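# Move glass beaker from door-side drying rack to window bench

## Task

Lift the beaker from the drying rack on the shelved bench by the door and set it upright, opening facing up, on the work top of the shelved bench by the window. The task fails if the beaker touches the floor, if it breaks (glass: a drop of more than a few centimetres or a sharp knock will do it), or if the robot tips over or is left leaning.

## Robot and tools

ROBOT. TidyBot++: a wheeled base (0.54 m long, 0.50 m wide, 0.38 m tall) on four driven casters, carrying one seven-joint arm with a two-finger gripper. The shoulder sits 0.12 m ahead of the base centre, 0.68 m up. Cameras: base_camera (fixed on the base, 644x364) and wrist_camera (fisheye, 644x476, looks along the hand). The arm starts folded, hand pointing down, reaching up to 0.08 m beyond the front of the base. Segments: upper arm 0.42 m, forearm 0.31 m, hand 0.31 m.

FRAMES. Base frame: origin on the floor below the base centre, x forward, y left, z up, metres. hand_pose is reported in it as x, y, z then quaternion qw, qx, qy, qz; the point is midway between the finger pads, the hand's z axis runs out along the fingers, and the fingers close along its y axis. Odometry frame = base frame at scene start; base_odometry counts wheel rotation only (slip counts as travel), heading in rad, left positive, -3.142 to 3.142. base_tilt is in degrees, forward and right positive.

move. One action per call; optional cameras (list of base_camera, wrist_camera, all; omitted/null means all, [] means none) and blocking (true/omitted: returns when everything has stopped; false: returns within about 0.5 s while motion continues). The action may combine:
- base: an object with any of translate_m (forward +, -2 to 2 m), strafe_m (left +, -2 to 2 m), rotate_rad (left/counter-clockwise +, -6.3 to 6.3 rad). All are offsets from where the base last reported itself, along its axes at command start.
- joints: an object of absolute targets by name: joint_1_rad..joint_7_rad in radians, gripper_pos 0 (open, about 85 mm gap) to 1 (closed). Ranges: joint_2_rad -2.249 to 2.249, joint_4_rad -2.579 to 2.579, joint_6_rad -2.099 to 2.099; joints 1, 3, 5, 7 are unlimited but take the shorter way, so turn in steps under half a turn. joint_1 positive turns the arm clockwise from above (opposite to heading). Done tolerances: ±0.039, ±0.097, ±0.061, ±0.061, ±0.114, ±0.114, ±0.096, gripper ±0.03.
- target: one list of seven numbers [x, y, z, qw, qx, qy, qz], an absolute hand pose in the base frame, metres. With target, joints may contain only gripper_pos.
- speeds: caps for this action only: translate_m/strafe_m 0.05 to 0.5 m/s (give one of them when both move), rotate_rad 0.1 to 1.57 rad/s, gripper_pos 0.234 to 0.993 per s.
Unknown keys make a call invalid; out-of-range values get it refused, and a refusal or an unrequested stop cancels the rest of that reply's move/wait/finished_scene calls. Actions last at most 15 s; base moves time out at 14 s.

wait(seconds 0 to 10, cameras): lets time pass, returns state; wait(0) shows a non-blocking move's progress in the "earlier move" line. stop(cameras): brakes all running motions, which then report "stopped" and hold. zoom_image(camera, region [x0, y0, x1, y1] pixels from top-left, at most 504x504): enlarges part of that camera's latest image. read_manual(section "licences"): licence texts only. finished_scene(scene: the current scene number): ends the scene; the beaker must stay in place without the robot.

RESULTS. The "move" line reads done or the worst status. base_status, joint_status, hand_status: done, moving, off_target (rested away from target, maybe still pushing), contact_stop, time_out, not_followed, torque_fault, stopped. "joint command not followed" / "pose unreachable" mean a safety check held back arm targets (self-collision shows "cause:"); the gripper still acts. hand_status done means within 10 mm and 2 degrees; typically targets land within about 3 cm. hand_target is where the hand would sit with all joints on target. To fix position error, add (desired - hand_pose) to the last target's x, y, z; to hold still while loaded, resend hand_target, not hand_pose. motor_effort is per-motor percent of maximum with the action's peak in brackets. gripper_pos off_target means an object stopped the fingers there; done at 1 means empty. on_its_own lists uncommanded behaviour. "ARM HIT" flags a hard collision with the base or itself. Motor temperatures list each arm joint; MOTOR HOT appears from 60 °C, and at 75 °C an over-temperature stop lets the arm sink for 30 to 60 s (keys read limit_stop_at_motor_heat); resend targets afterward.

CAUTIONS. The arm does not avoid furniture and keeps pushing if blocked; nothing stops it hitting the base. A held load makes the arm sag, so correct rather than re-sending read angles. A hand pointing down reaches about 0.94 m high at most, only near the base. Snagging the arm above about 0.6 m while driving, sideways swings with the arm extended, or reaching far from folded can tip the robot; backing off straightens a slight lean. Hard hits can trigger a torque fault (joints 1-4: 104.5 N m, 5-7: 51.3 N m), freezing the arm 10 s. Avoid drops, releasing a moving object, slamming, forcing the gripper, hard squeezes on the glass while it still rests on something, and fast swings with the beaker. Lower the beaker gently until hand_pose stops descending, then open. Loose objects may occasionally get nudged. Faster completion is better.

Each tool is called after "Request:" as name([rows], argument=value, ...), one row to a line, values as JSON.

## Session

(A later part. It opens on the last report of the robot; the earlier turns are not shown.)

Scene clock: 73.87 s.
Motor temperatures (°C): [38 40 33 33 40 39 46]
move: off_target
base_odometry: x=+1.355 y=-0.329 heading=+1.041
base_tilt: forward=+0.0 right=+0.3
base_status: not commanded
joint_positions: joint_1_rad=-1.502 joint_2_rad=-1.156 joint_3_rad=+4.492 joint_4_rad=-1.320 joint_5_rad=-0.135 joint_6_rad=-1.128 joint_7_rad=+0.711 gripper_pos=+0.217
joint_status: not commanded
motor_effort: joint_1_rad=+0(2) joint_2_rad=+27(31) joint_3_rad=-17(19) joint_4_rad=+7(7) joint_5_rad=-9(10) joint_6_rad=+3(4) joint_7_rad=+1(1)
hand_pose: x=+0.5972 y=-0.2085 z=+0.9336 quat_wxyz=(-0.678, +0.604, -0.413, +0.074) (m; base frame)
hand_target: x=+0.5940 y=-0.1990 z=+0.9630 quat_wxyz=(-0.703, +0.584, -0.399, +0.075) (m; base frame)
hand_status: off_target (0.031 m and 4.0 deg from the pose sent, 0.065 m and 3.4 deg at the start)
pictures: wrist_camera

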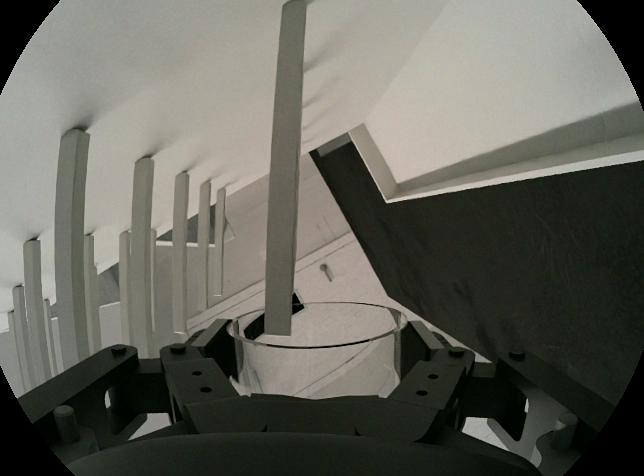

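Request:
move(base={"translate_m": -0.2, "strafe_m": 0.17}, speeds={"translate_m": 0.2}, target=[0.580, -0.186, 0.99, 0.7032, -0.584, 0.3988, -0.0749], cameras=["wrist_camera", "base_camera"])

Scene clock: 77.93 s.
Motor temperatures (°C): [38 40 33 33 40 39 46]
move: off_target
base_odometry: x=+1.107 y=-0.415 heading=+1.041
base_tilt: forward=-0.1 right=+0.3
base_status: done
joint_positions: joint_1_rad=-1.469 joint_2_rad=-1.104 joint_3_rad=+4.473 joint_4_rad=-1.332 joint_5_rad=-0.181 joint_6_rad=-1.123 joint_7_rad=+0.711 gripper_pos=+0.217
joint_status: not commanded
motor_effort: joint_1_rad=+0(2) joint_2_rad=+25(29) joint_3_rad=-16(19) joint_4_rad=+8(9) joint_5_rad=-9(10) joint_6_rad=+3(4) joint_7_rad=+1(1)
hand_pose: x=+0.5855 y=-0.1984 z=+0.9595 quat_wxyz=(-0.678, +0.606, -0.408, +0.083) (m; base frame)
hand_target: x=+0.5800 y=-0.1860 z=+0.9900 quat_wxyz=(-0.703, +0.584, -0.399, +0.075) (m; base frame)
hand_status: off_target (0.033 m and 4.1 deg from the pose sent, 0.063 m and 4.0 deg at the start)
pictures: base_camera, wrist_camera

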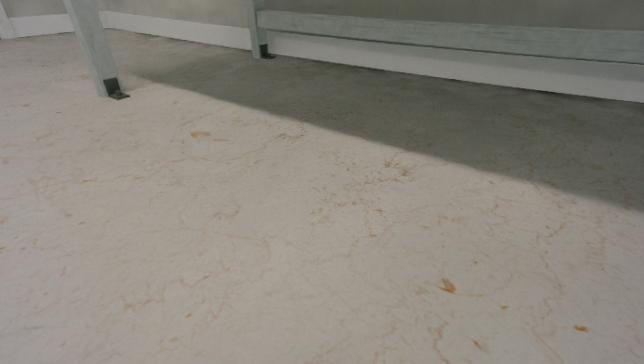

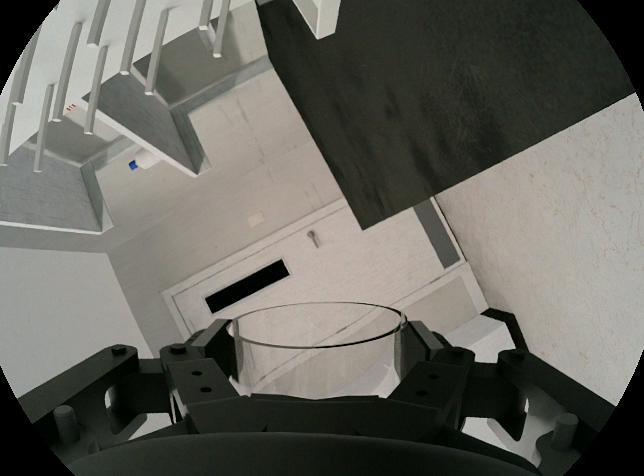

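Request:
move(base={"translate_m": -0.25, "strafe_m": 0.2}, joints={"joint_1_rad": 0.0, "joint_2_rad": -0.35, "joint_3_rad": 3.14, "joint_4_rad": -2.5, "joint_5_rad": 0.0, "joint_6_rad": 0.65, "joint_7_rad": 1.57}, cameras=["wrist_camera", "base_camera"])

Scene clock: 82.20 s.
Motor temperatures (°C): [38 40 33 33 40 39 46]
move: done
base_odometry: x=+0.808 y=-0.530 heading=+1.041
base_tilt: forward=-0.1 right=+0.3
base_status: done
joint_positions: joint_1_rad=-0.017 joint_2_rad=-0.358 joint_3_rad=+3.157 joint_4_rad=-2.473 joint_5_rad=-0.065 joint_6_rad=+0.606 joint_7_rad=+1.516 gripper_pos=+0.217
joint_status: all done
motor_effort: joint_1_rad=+0(3) joint_2_rad=-8(27) joint_3_rad=+0(19) joint_4_rad=+17(20) joint_5_rad=+0(10) joint_6_rad=+9(10) joint_7_rad=+1(1)
hand_pose: x=+0.5513 y=-0.0104 z=+0.9317 quat_wxyz=(-0.029, +0.684, -0.052, +0.727) (m; base frame)
hand_target: x=+0.5483 y=+0.0021 z=+0.9270 quat_wxyz=(-0.001, +0.682, +0.000, +0.732) (m; base frame)
hand_status: not commanded
pictures: base_camera, wrist_camera

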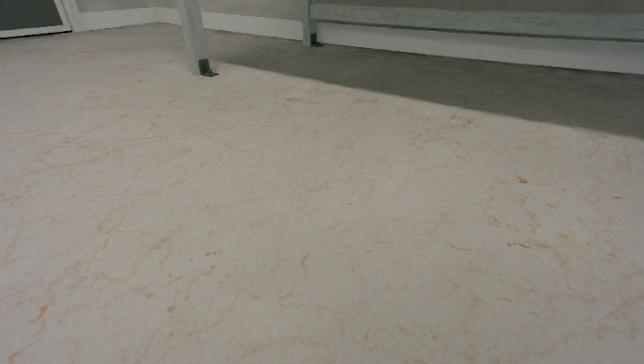

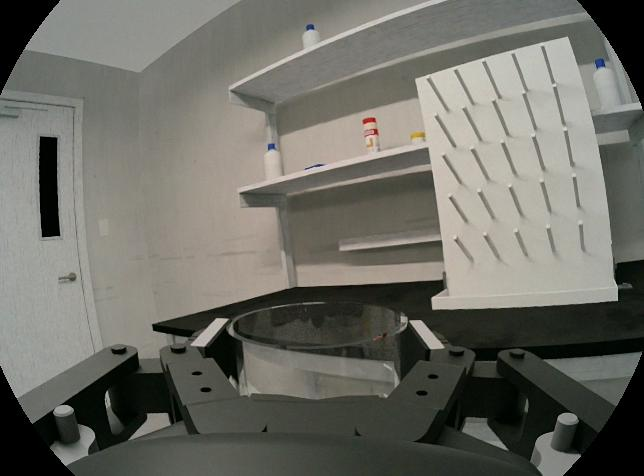

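Request:
move(base={"rotate_rad": 2.5}, cameras=["wrist_camera", "base_camera"])

Scene clock: 85.27 s.
Motor temperatures (°C): [38 40 33 33 40 39 46]
move: done
base_odometry: x=+0.808 y=-0.530 heading=-2.743
base_tilt: forward=+0.0 right=+0.3
base_status: done
joint_positions: joint_1_rad=-0.010 joint_2_rad=-0.354 joint_3_rad=+3.150 joint_4_rad=-2.473 joint_5_rad=-0.059 joint_6_rad=+0.609 joint_7_rad=+1.517 gripper_pos=+0.217
joint_status: not commanded
motor_effort: joint_1_rad=+0(2) joint_2_rad=-7(8) joint_3_rad=-1(3) joint_4_rad=+17(18) joint_5_rad=+0(1) joint_6_rad=+10(10) joint_7_rad=+0(1)
hand_pose: x=+0.5521 y=-0.0087 z=+0.9310 quat_wxyz=(-0.028, +0.684, -0.047, +0.727) (m; base frame)
hand_target: x=+0.5483 y=+0.0021 z=+0.9270 quat_wxyz=(-0.001, +0.682, +0.000, +0.732) (m; base frame)
hand_status: not commanded
pictures: base_camera, wrist_camera

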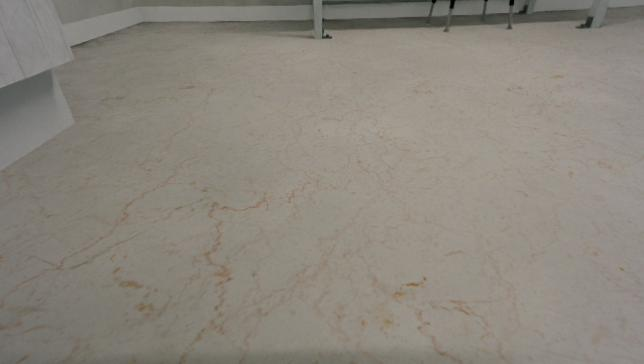

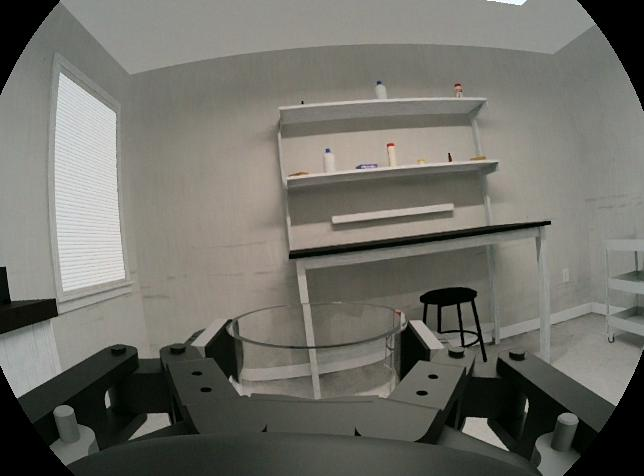

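Request:
move(base={"translate_m": 1.60, "strafe_m": -0.48, "rotate_rad": 0.15}, joints={"joint_7_rad": 1.675}, cameras=["wrist_camera", "base_camera"])

Scene clock: 92.43 s.
Motor temperatures (°C): [38 40 33 33 40 39 46]
move: done
base_odometry: x=-0.853 y=-0.709 heading=-2.592
base_tilt: forward=-0.1 right=+0.3
base_status: done
joint_positions: joint_1_rad=-0.009 joint_2_rad=-0.350 joint_3_rad=+3.144 joint_4_rad=-2.475 joint_5_rad=-0.055 joint_6_rad=+0.611 joint_7_rad=+1.640 gripper_pos=+0.217
joint_status: all done
motor_effort: joint_1_rad=+0(1) joint_2_rad=-7(9) joint_3_rad=+0(3) joint_4_rad=+18(18) joint_5_rad=+0(2) joint_6_rad=+9(10) joint_7_rad=+1(1)
hand_pose: x=+0.5528 y=-0.0057 z=+0.9290 quat_wxyz=(+0.017, +0.687, -0.001, +0.726) (m; base frame)
hand_target: x=+0.5483 y=+0.0021 z=+0.9270 quat_wxyz=(+0.038, +0.681, +0.036, +0.731) (m; base frame)
hand_status: not commanded
pictures: base_camera, wrist_camera

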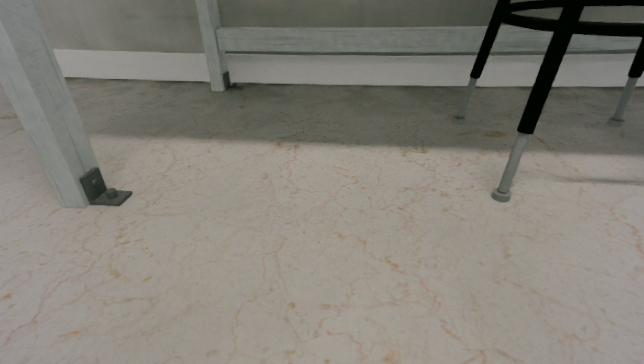

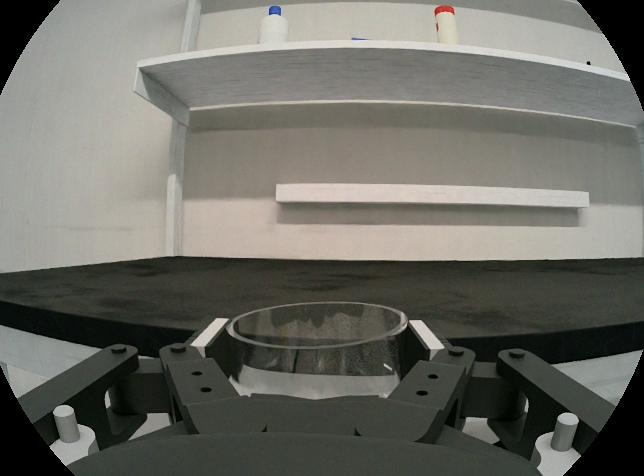

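Request:
zoom_image(camera="wrist_camera", region=[0, 240, 322, 476])

Request:
zoom_image(camera="wrist_camera", region=[322, 240, 644, 476])

Scaled by 1.565.

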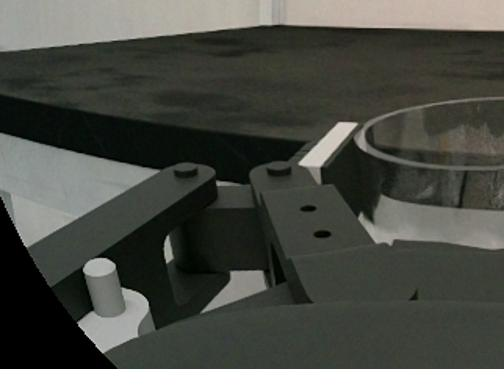

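Scaled by 1.565.

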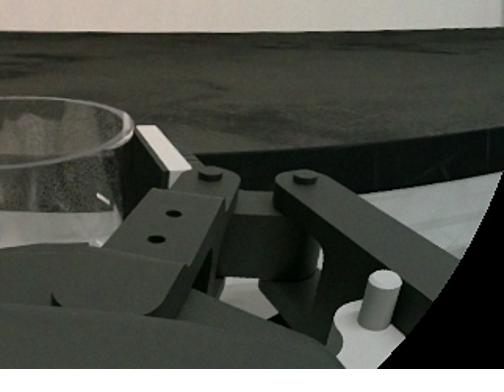

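Request:
move(target=[0.565, 0.002, 1.005, 0.038, 0.681, 0.036, 0.731], cameras=["wrist_camera"])

Scene clock: 95.20 s.
Motor temperatures (°C): [38 40 33 33 40 39 46]
move: off_target
base_odometry: x=-0.853 y=-0.709 heading=-2.592
base_tilt: forward=+0.0 right=+0.3
base_status: not commanded
joint_positions: joint_1_rad=+0.008 joint_2_rad=-0.393 joint_3_rad=+3.143 joint_4_rad=-2.277 joint_5_rad=-0.031 joint_6_rad=+0.391 joint_7_rad=+1.640 gripper_pos=+0.217
joint_status: not commanded
motor_effort: joint_1_rad=+0(1) joint_2_rad=-6(8) joint_3_rad=-1(2) joint_4_rad=+19(19) joint_5_rad=-1(1) joint_6_rad=+9(10) joint_7_rad=+1(1)
hand_pose: x=+0.5672 y=-0.0067 z=+0.9977 quat_wxyz=(+0.022, +0.679, +0.006, +0.734) (m; base frame)
hand_target: x=+0.5650 y=+0.0020 z=+1.0050 quat_wxyz=(+0.038, +0.681, +0.036, +0.731) (m; base frame)
hand_status: off_target (0.012 m and 3.9 deg from the pose sent, 0.077 m and 5.0 deg at the start)
pictures: wrist_camera

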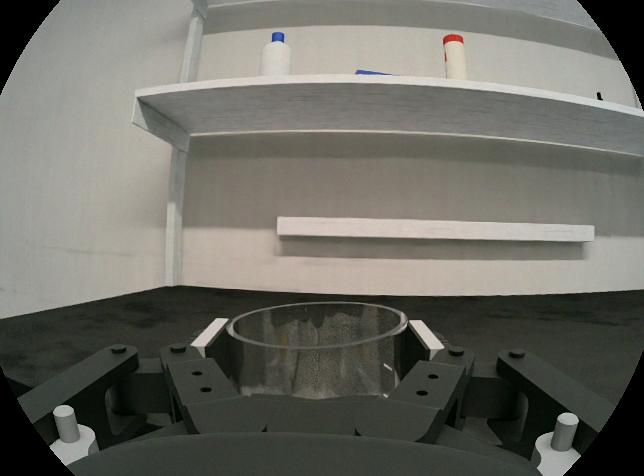

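Request:
move(base={"translate_m": 0.28}, speeds={"translate_m": 0.25})

Scene clock: 97.20 s.
Motor temperatures (°C): [38 40 33 33 40 39 46]
move: done
base_odometry: x=-1.092 y=-0.855 heading=-2.592
base_tilt: forward=-0.1 right=+0.2
base_status: done
joint_positions: joint_1_rad=+0.008 joint_2_rad=-0.400 joint_3_rad=+3.143 joint_4_rad=-2.277 joint_5_rad=-0.030 joint_6_rad=+0.388 joint_7_rad=+1.640 gripper_pos=+0.217
joint_status: not commanded
motor_effort: joint_1_rad=+0(1) joint_2_rad=-7(9) joint_3_rad=+0(2) joint_4_rad=+19(20) joint_5_rad=-1(1) joint_6_rad=+9(10) joint_7_rad=+1(1)
hand_pose: x=+0.5650 y=-0.0065 z=+1.0001 quat_wxyz=(+0.022, +0.678, +0.006, +0.735) (m; base frame)
hand_target: x=+0.5650 y=+0.0020 z=+1.0050 quat_wxyz=(+0.038, +0.681, +0.036, +0.731) (m; base frame)
hand_status: not commanded
pictures: base_camera, wrist_camera

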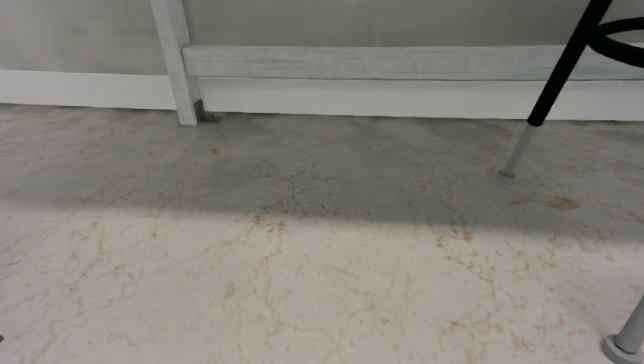

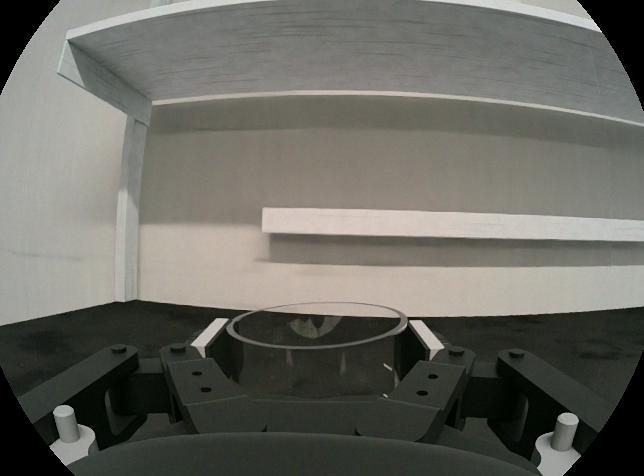

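Request:
move(target=[0.565, 0.002, 0.972, 0.038, 0.681, 0.036, 0.731], cameras=["wrist_camera"])

Scene clock: 98.43 s.
Motor temperatures (°C): [38 40 33 33 40 39 46]
move: off_target
base_odometry: x=-1.092 y=-0.855 heading=-2.592
base_tilt: forward=-0.1 right=+0.2
base_status: not commanded
joint_positions: joint_1_rad=+0.012 joint_2_rad=-0.388 joint_3_rad=+3.140 joint_4_rad=-2.316 joint_5_rad=-0.030 joint_6_rad=+0.455 joint_7_rad=+1.640 gripper_pos=+0.217
joint_status: not commanded
motor_effort: joint_1_rad=+0(1) joint_2_rad=-6(7) joint_3_rad=+0(1) joint_4_rad=+17(19) joint_5_rad=+0(2) joint_6_rad=+8(10) joint_7_rad=+1(1)
hand_pose: x=+0.5640 y=-0.0071 z=+0.9918 quat_wxyz=(+0.024, +0.672, +0.006, +0.740) (m; base frame)
hand_target: x=+0.5650 y=+0.0020 z=+0.9720 quat_wxyz=(+0.038, +0.681, +0.036, +0.731) (m; base frame)
hand_status: off_target (0.022 m and 4.1 deg from the pose sent, 0.029 m and 3.9 deg at the start)
pictures: wrist_camera

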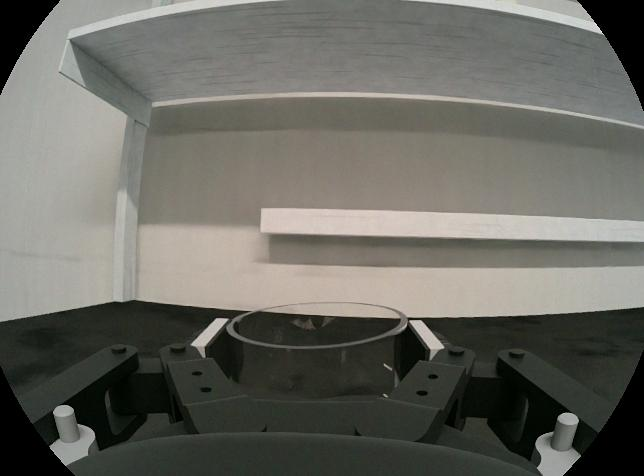

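Request:
move(target=[0.565, 0.002, 0.952, 0.038, 0.681, 0.036, 0.731], cameras=["wrist_camera"])

Scene clock: 99.37 s.
Motor temperatures (°C): [38 40 33 33 40 39 46]
move: off_target
base_odometry: x=-1.092 y=-0.855 heading=-2.592
base_tilt: forward=-0.1 right=+0.2
base_status: not commanded
joint_positions: joint_1_rad=+0.012 joint_2_rad=-0.375 joint_3_rad=+3.137 joint_4_rad=-2.355 joint_5_rad=-0.030 joint_6_rad=+0.551 joint_7_rad=+1.640 gripper_pos=+0.217
joint_status: not commanded
motor_effort: joint_1_rad=-1(1) joint_2_rad=-3(6) joint_3_rad=-1(1) joint_4_rad=+14(17) joint_5_rad=+0(1) joint_6_rad=+5(8) joint_7_rad=+1(1)
hand_pose: x=+0.5614 y=-0.0066 z=+0.9920 quat_wxyz=(+0.025, +0.655, +0.006, +0.755) (m; base frame)
hand_target: x=+0.5650 y=+0.0020 z=+0.9520 quat_wxyz=(+0.038, +0.681, +0.036, +0.731) (m; base frame)
hand_status: off_target (0.041 m and 5.5 deg from the pose sent, 0.041 m and 4.1 deg at the start)
pictures: wrist_camera

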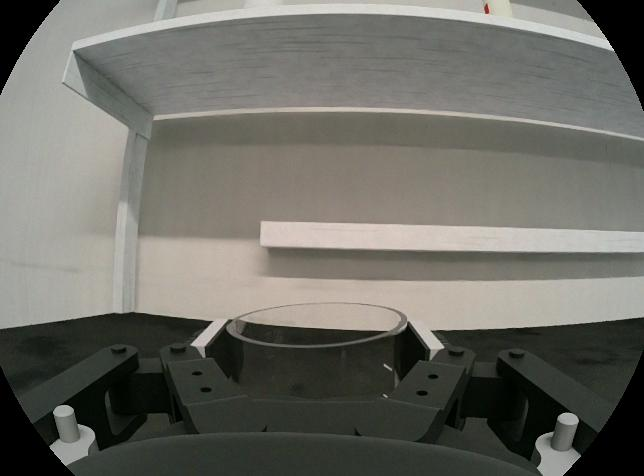

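Request:
zoom_image(camera="wrist_camera", region=[180, 280, 460, 450])

Scaled by 1.800.

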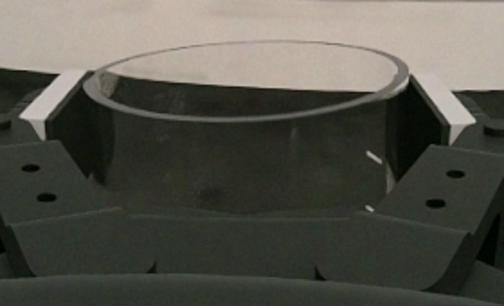

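Request:
move(target=[0.565, 0.002, 1.03, 0.0216, 0.7068, 0.0216, 0.7068], cameras=["wrist_camera"])

Scene clock: 102.73 s.
Motor temperatures (°C): [38 40 33 33 40 39 46]
move: off_target
base_odometry: x=-1.092 y=-0.855 heading=-2.592
base_tilt: forward=-0.1 right=+0.3
base_status: not commanded
joint_positions: joint_1_rad=+0.012 joint_2_rad=-0.420 joint_3_rad=+3.137 joint_4_rad=-2.140 joint_5_rad=-0.030 joint_6_rad=+0.152 joint_7_rad=+1.637 gripper_pos=+0.217
joint_status: not commanded
motor_effort: joint_1_rad=+0(1) joint_2_rad=-7(8) joint_3_rad=+0(1) joint_4_rad=+19(20) joint_5_rad=+0(2) joint_6_rad=+9(10) joint_7_rad=+0(1)
hand_pose: x=+0.5694 y=-0.0030 z=+1.0205 quat_wxyz=(+0.018, +0.706, +0.009, +0.708) (m; base frame)
hand_target: x=+0.5650 y=+0.0020 z=+1.0300 quat_wxyz=(+0.022, +0.707, +0.022, +0.707) (m; base frame)
hand_status: off_target (0.012 m and 1.5 deg from the pose sent, 0.039 m and 8.3 deg at the start)
pictures: wrist_camera

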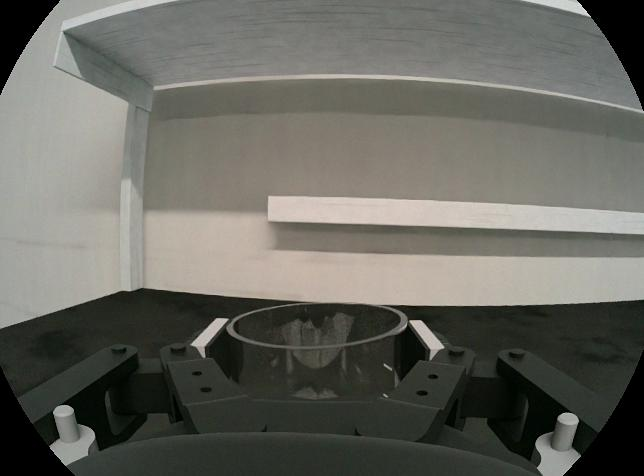

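Request:
move(target=[0.565, 0.002, 1.005, 0.0216, 0.7018, 0.0216, 0.7118], cameras=["wrist_camera"])

Request:
move(target=[0.565, 0.002, 0.992, 0.0216, 0.7018, 0.0216, 0.7118], cameras=["wrist_camera"])

Scene clock: 103.87 s.
Motor temperatures (°C): [38 40 33 33 40 39 46]
move: done
base_odometry: x=-1.092 y=-0.855 heading=-2.592
base_tilt: forward=+0.0 right=+0.3
base_status: not commanded
joint_positions: joint_1_rad=+0.012 joint_2_rad=-0.420 joint_3_rad=+3.137 joint_4_rad=-2.182 joint_5_rad=-0.030 joint_6_rad=+0.195 joint_7_rad=+1.637 gripper_pos=+0.217
joint_status: not commanded
motor_effort: joint_1_rad=+0(1) joint_2_rad=-7(7) joint_3_rad=-1(1) joint_4_rad=+20(21) joint_5_rad=+0(1) joint_6_rad=+10(10) joint_7_rad=+1(1)
hand_pose: x=+0.5672 y=-0.0035 z=+1.0074 quat_wxyz=(+0.018, +0.706, +0.009, +0.708) (m; base frame)
hand_target: x=+0.5650 y=+0.0020 z=+1.0050 quat_wxyz=(+0.022, +0.702, +0.022, +0.712) (m; base frame)
hand_status: done (0.006 m and 1.6 deg from the pose sent, 0.017 m and 1.6 deg at the start)
pictures: wrist_camera

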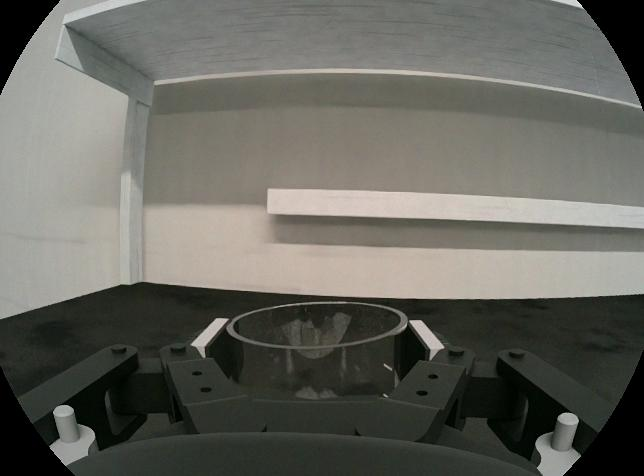

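Scene clock: 104.57 s.
Motor temperatures (°C): [38 40 33 33 40 39 46]
move: done
base_odometry: x=-1.092 y=-0.855 heading=-2.592
base_tilt: forward=-0.1 right=+0.3
base_status: not commanded
joint_positions: joint_1_rad=+0.012 joint_2_rad=-0.420 joint_3_rad=+3.137 joint_4_rad=-2.217 joint_5_rad=-0.030 joint_6_rad=+0.234 joint_7_rad=+1.637 gripper_pos=+0.217
joint_status: not commanded
motor_effort: joint_1_rad=+0(1) joint_2_rad=-6(7) joint_3_rad=+0(1) joint_4_rad=+19(20) joint_5_rad=+0(1) joint_6_rad=+9(10) joint_7_rad=+0(1)
hand_pose: x=+0.5650 y=-0.0038 z=+0.9978 quat_wxyz=(+0.019, +0.704, +0.008, +0.710) (m; base frame)
hand_target: x=+0.5650 y=+0.0020 z=+0.9920 quat_wxyz=(+0.022, +0.702, +0.022, +0.712) (m; base frame)
hand_status: done (0.008 m and 1.6 deg from the pose sent, 0.016 m and 1.6 deg at the start)
pictures: wrist_camera

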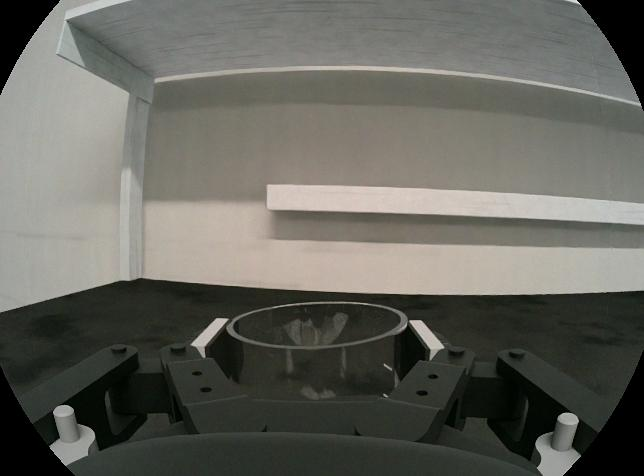

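Request:
move(target=[0.565, 0.002, 0.982, 0.0216, 0.7018, 0.0216, 0.7118], cameras=[])

Request:
move(target=[0.565, 0.002, 0.974, 0.0216, 0.7018, 0.0216, 0.7118], cameras=["wrist_camera"])

Scene clock: 105.33 s.
Motor temperatures (°C): [38 40 33 33 40 39 46]
move: off_target
base_odometry: x=-1.092 y=-0.855 heading=-2.592
base_tilt: forward=+0.0 right=+0.3
base_status: not commanded
joint_positions: joint_1_rad=+0.012 joint_2_rad=-0.416 joint_3_rad=+3.137 joint_4_rad=-2.244 joint_5_rad=-0.030 joint_6_rad=+0.273 joint_7_rad=+1.637 gripper_pos=+0.217
joint_status: not commanded
motor_effort: joint_1_rad=+0(1) joint_2_rad=-6(7) joint_3_rad=-1(1) joint_4_rad=+19(20) joint_5_rad=-1(1) joint_6_rad=+9(9) joint_7_rad=+0(1)
hand_pose: x=+0.5642 y=-0.0042 z=+0.9915 quat_wxyz=(+0.020, +0.702, +0.008, +0.712) (m; base frame)
hand_target: x=+0.5650 y=+0.0020 z=+0.9820 quat_wxyz=(+0.022, +0.702, +0.022, +0.712) (m; base frame)
hand_status: off_target (0.011 m and 1.6 deg from the pose sent, 0.017 m and 1.6 deg at the start)
pictures: none
No camera images: "cameras" was empty.

Scene clock: 105.93 s.
Motor temperatures (°C): [38 40 33 33 40 39 46]
move: off_target
base_odometry: x=-1.092 y=-0.855 heading=-2.592
base_tilt: forward=+0.0 right=+0.3
base_status: not commanded
joint_positions: joint_1_rad=+0.012 joint_2_rad=-0.414 joint_3_rad=+3.137 joint_4_rad=-2.261 joint_5_rad=-0.030 joint_6_rad=+0.309 joint_7_rad=+1.637 gripper_pos=+0.217
joint_status: not commanded
motor_effort: joint_1_rad=+0(1) joint_2_rad=-6(7) joint_3_rad=+0(1) joint_4_rad=+18(19) joint_5_rad=-1(1) joint_6_rad=+8(9) joint_7_rad=+1(1)
hand_pose: x=+0.5634 y=-0.0045 z=+0.9913 quat_wxyz=(+0.020, +0.696, +0.008, +0.718) (m; base frame)
hand_target: x=+0.5650 y=+0.0020 z=+0.9740 quat_wxyz=(+0.022, +0.702, +0.022, +0.712) (m; base frame)
hand_status: off_target (0.019 m and 1.9 deg from the pose sent, 0.019 m and 1.6 deg at the start)
pictures: wrist_camera

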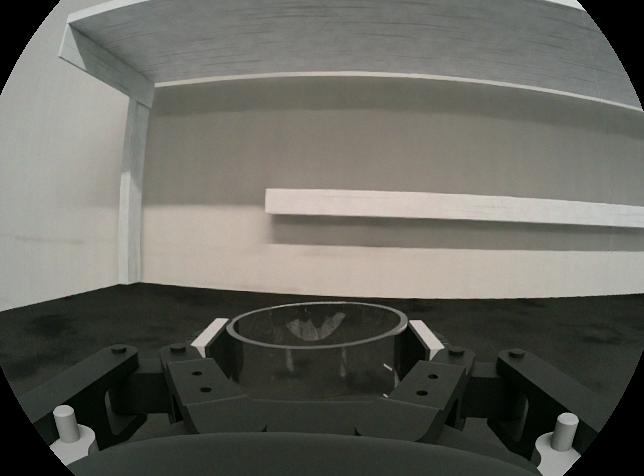

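Request:
move(joints={"gripper_pos": 0.17}, speeds={"gripper_pos": 0.234}, cameras=["wrist_camera"])

Request:
zoom_image(camera="wrist_camera", region=[180, 280, 460, 450])

Scene clock: 106.83 s.
Motor temperatures (°C): [38 40 33 33 40 39 46]
move: done
base_odometry: x=-1.092 y=-0.855 heading=-2.592
base_tilt: forward=+0.0 right=+0.3
base_status: not commanded
joint_positions: joint_1_rad=+0.012 joint_2_rad=-0.413 joint_3_rad=+3.137 joint_4_rad=-2.261 joint_5_rad=-0.030 joint_6_rad=+0.310 joint_7_rad=+1.637 gripper_pos=+0.172
joint_status: all done
motor_effort: joint_1_rad=+0(1) joint_2_rad=-6(6) joint_3_rad=+0(2) joint_4_rad=+18(18) joint_5_rad=-1(2) joint_6_rad=+8(9) joint_7_rad=+1(1)
hand_pose: x=+0.5636 y=-0.0045 z=+0.9907 quat_wxyz=(+0.020, +0.696, +0.008, +0.718) (m; base frame)
hand_target: x=+0.5650 y=+0.0020 z=+0.9740 quat_wxyz=(+0.022, +0.702, +0.022, +0.712) (m; base frame)
hand_status: not commanded
pictures: wrist_camera

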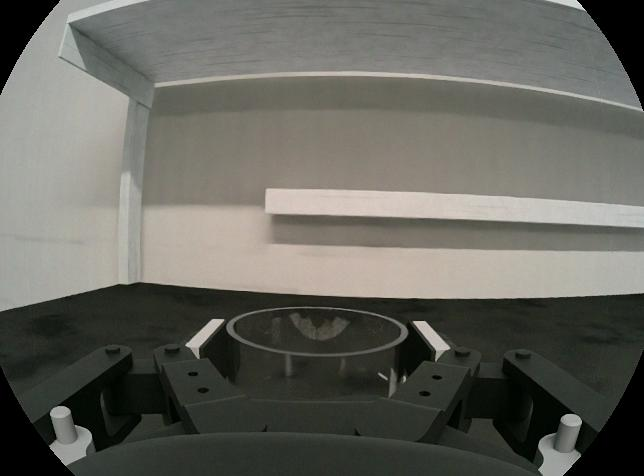

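Scaled by 1.800.

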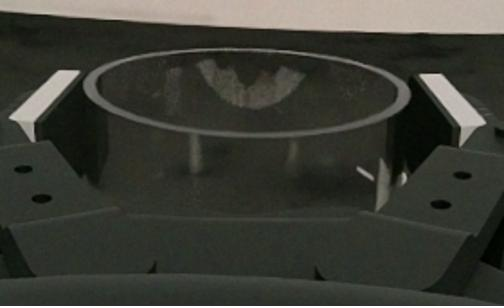

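Request:
move(joints={"gripper_pos": 0.0}, speeds={"gripper_pos": 0.3}, cameras=["wrist_camera"])

Request:
zoom_image(camera="wrist_camera", region=[150, 250, 490, 450])

Scene clock: 107.90 s.
Motor temperatures (°C): [38 40 33 33 40 39 46]
move: done
base_odometry: x=-1.092 y=-0.855 heading=-2.592
base_tilt: forward=-0.1 right=+0.3
base_status: not commanded
joint_positions: joint_1_rad=+0.012 joint_2_rad=-0.413 joint_3_rad=+3.137 joint_4_rad=-2.261 joint_5_rad=-0.030 joint_6_rad=+0.310 joint_7_rad=+1.637 gripper_pos=+0.000
joint_status: all done
motor_effort: joint_1_rad=+0(1) joint_2_rad=-6(6) joint_3_rad=-1(1) joint_4_rad=+18(18) joint_5_rad=-1(1) joint_6_rad=+8(9) joint_7_rad=+0(1)
hand_pose: x=+0.5636 y=-0.0045 z=+0.9907 quat_wxyz=(+0.020, +0.696, +0.008, +0.718) (m; base frame)
hand_target: x=+0.5650 y=+0.0020 z=+0.9740 quat_wxyz=(+0.022, +0.702, +0.022, +0.712) (m; base frame)
hand_status: not commanded
pictures: wrist_camera

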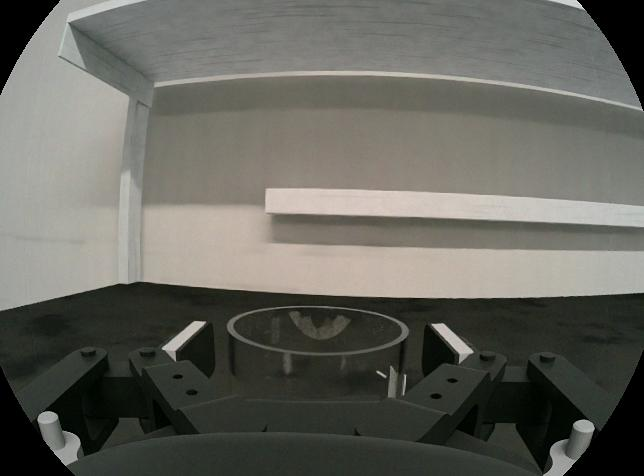

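Scaled by 1.482.

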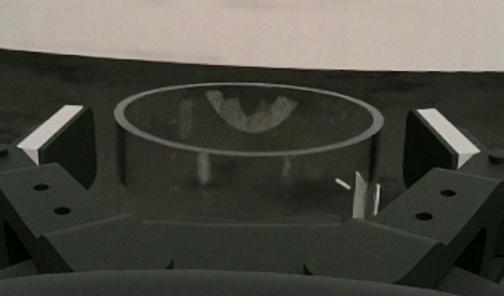

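Request:
move(base={"translate_m": -0.35}, speeds={"translate_m": 0.25}, cameras=["wrist_camera"])

Scene clock: 110.20 s.
Motor temperatures (°C): [38 40 33 33 40 39 46]
move: done
base_odometry: x=-0.794 y=-0.673 heading=-2.592
base_tilt: forward=-0.1 right=+0.3
base_status: done
joint_positions: joint_1_rad=+0.012 joint_2_rad=-0.403 joint_3_rad=+3.137 joint_4_rad=-2.262 joint_5_rad=-0.030 joint_6_rad=+0.310 joint_7_rad=+1.637 gripper_pos=+0.000
joint_status: not commanded
motor_effort: joint_1_rad=-1(1) joint_2_rad=-6(8) joint_3_rad=+0(2) joint_4_rad=+18(19) joint_5_rad=+1(1) joint_6_rad=+9(9) joint_7_rad=+0(1)
hand_pose: x=+0.5665 y=-0.0044 z=+0.9862 quat_wxyz=(+0.020, +0.699, +0.008, +0.714) (m; base frame)
hand_target: x=+0.5650 y=+0.0020 z=+0.9740 quat_wxyz=(+0.022, +0.702, +0.022, +0.712) (m; base frame)
hand_status: not commanded
pictures: wrist_camera

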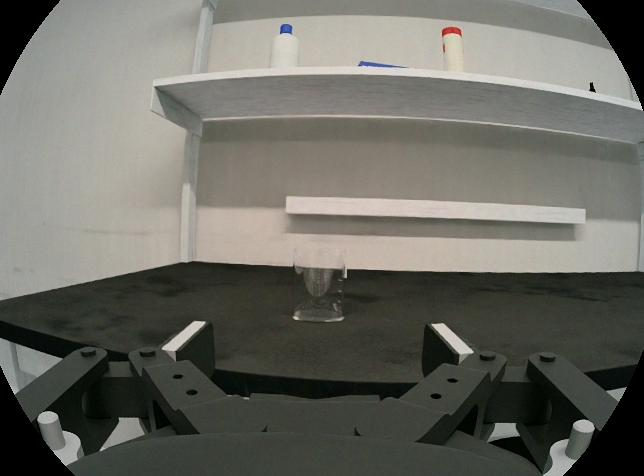

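Request:
finished_scene(scene=1)

The scene is finished: the task was done.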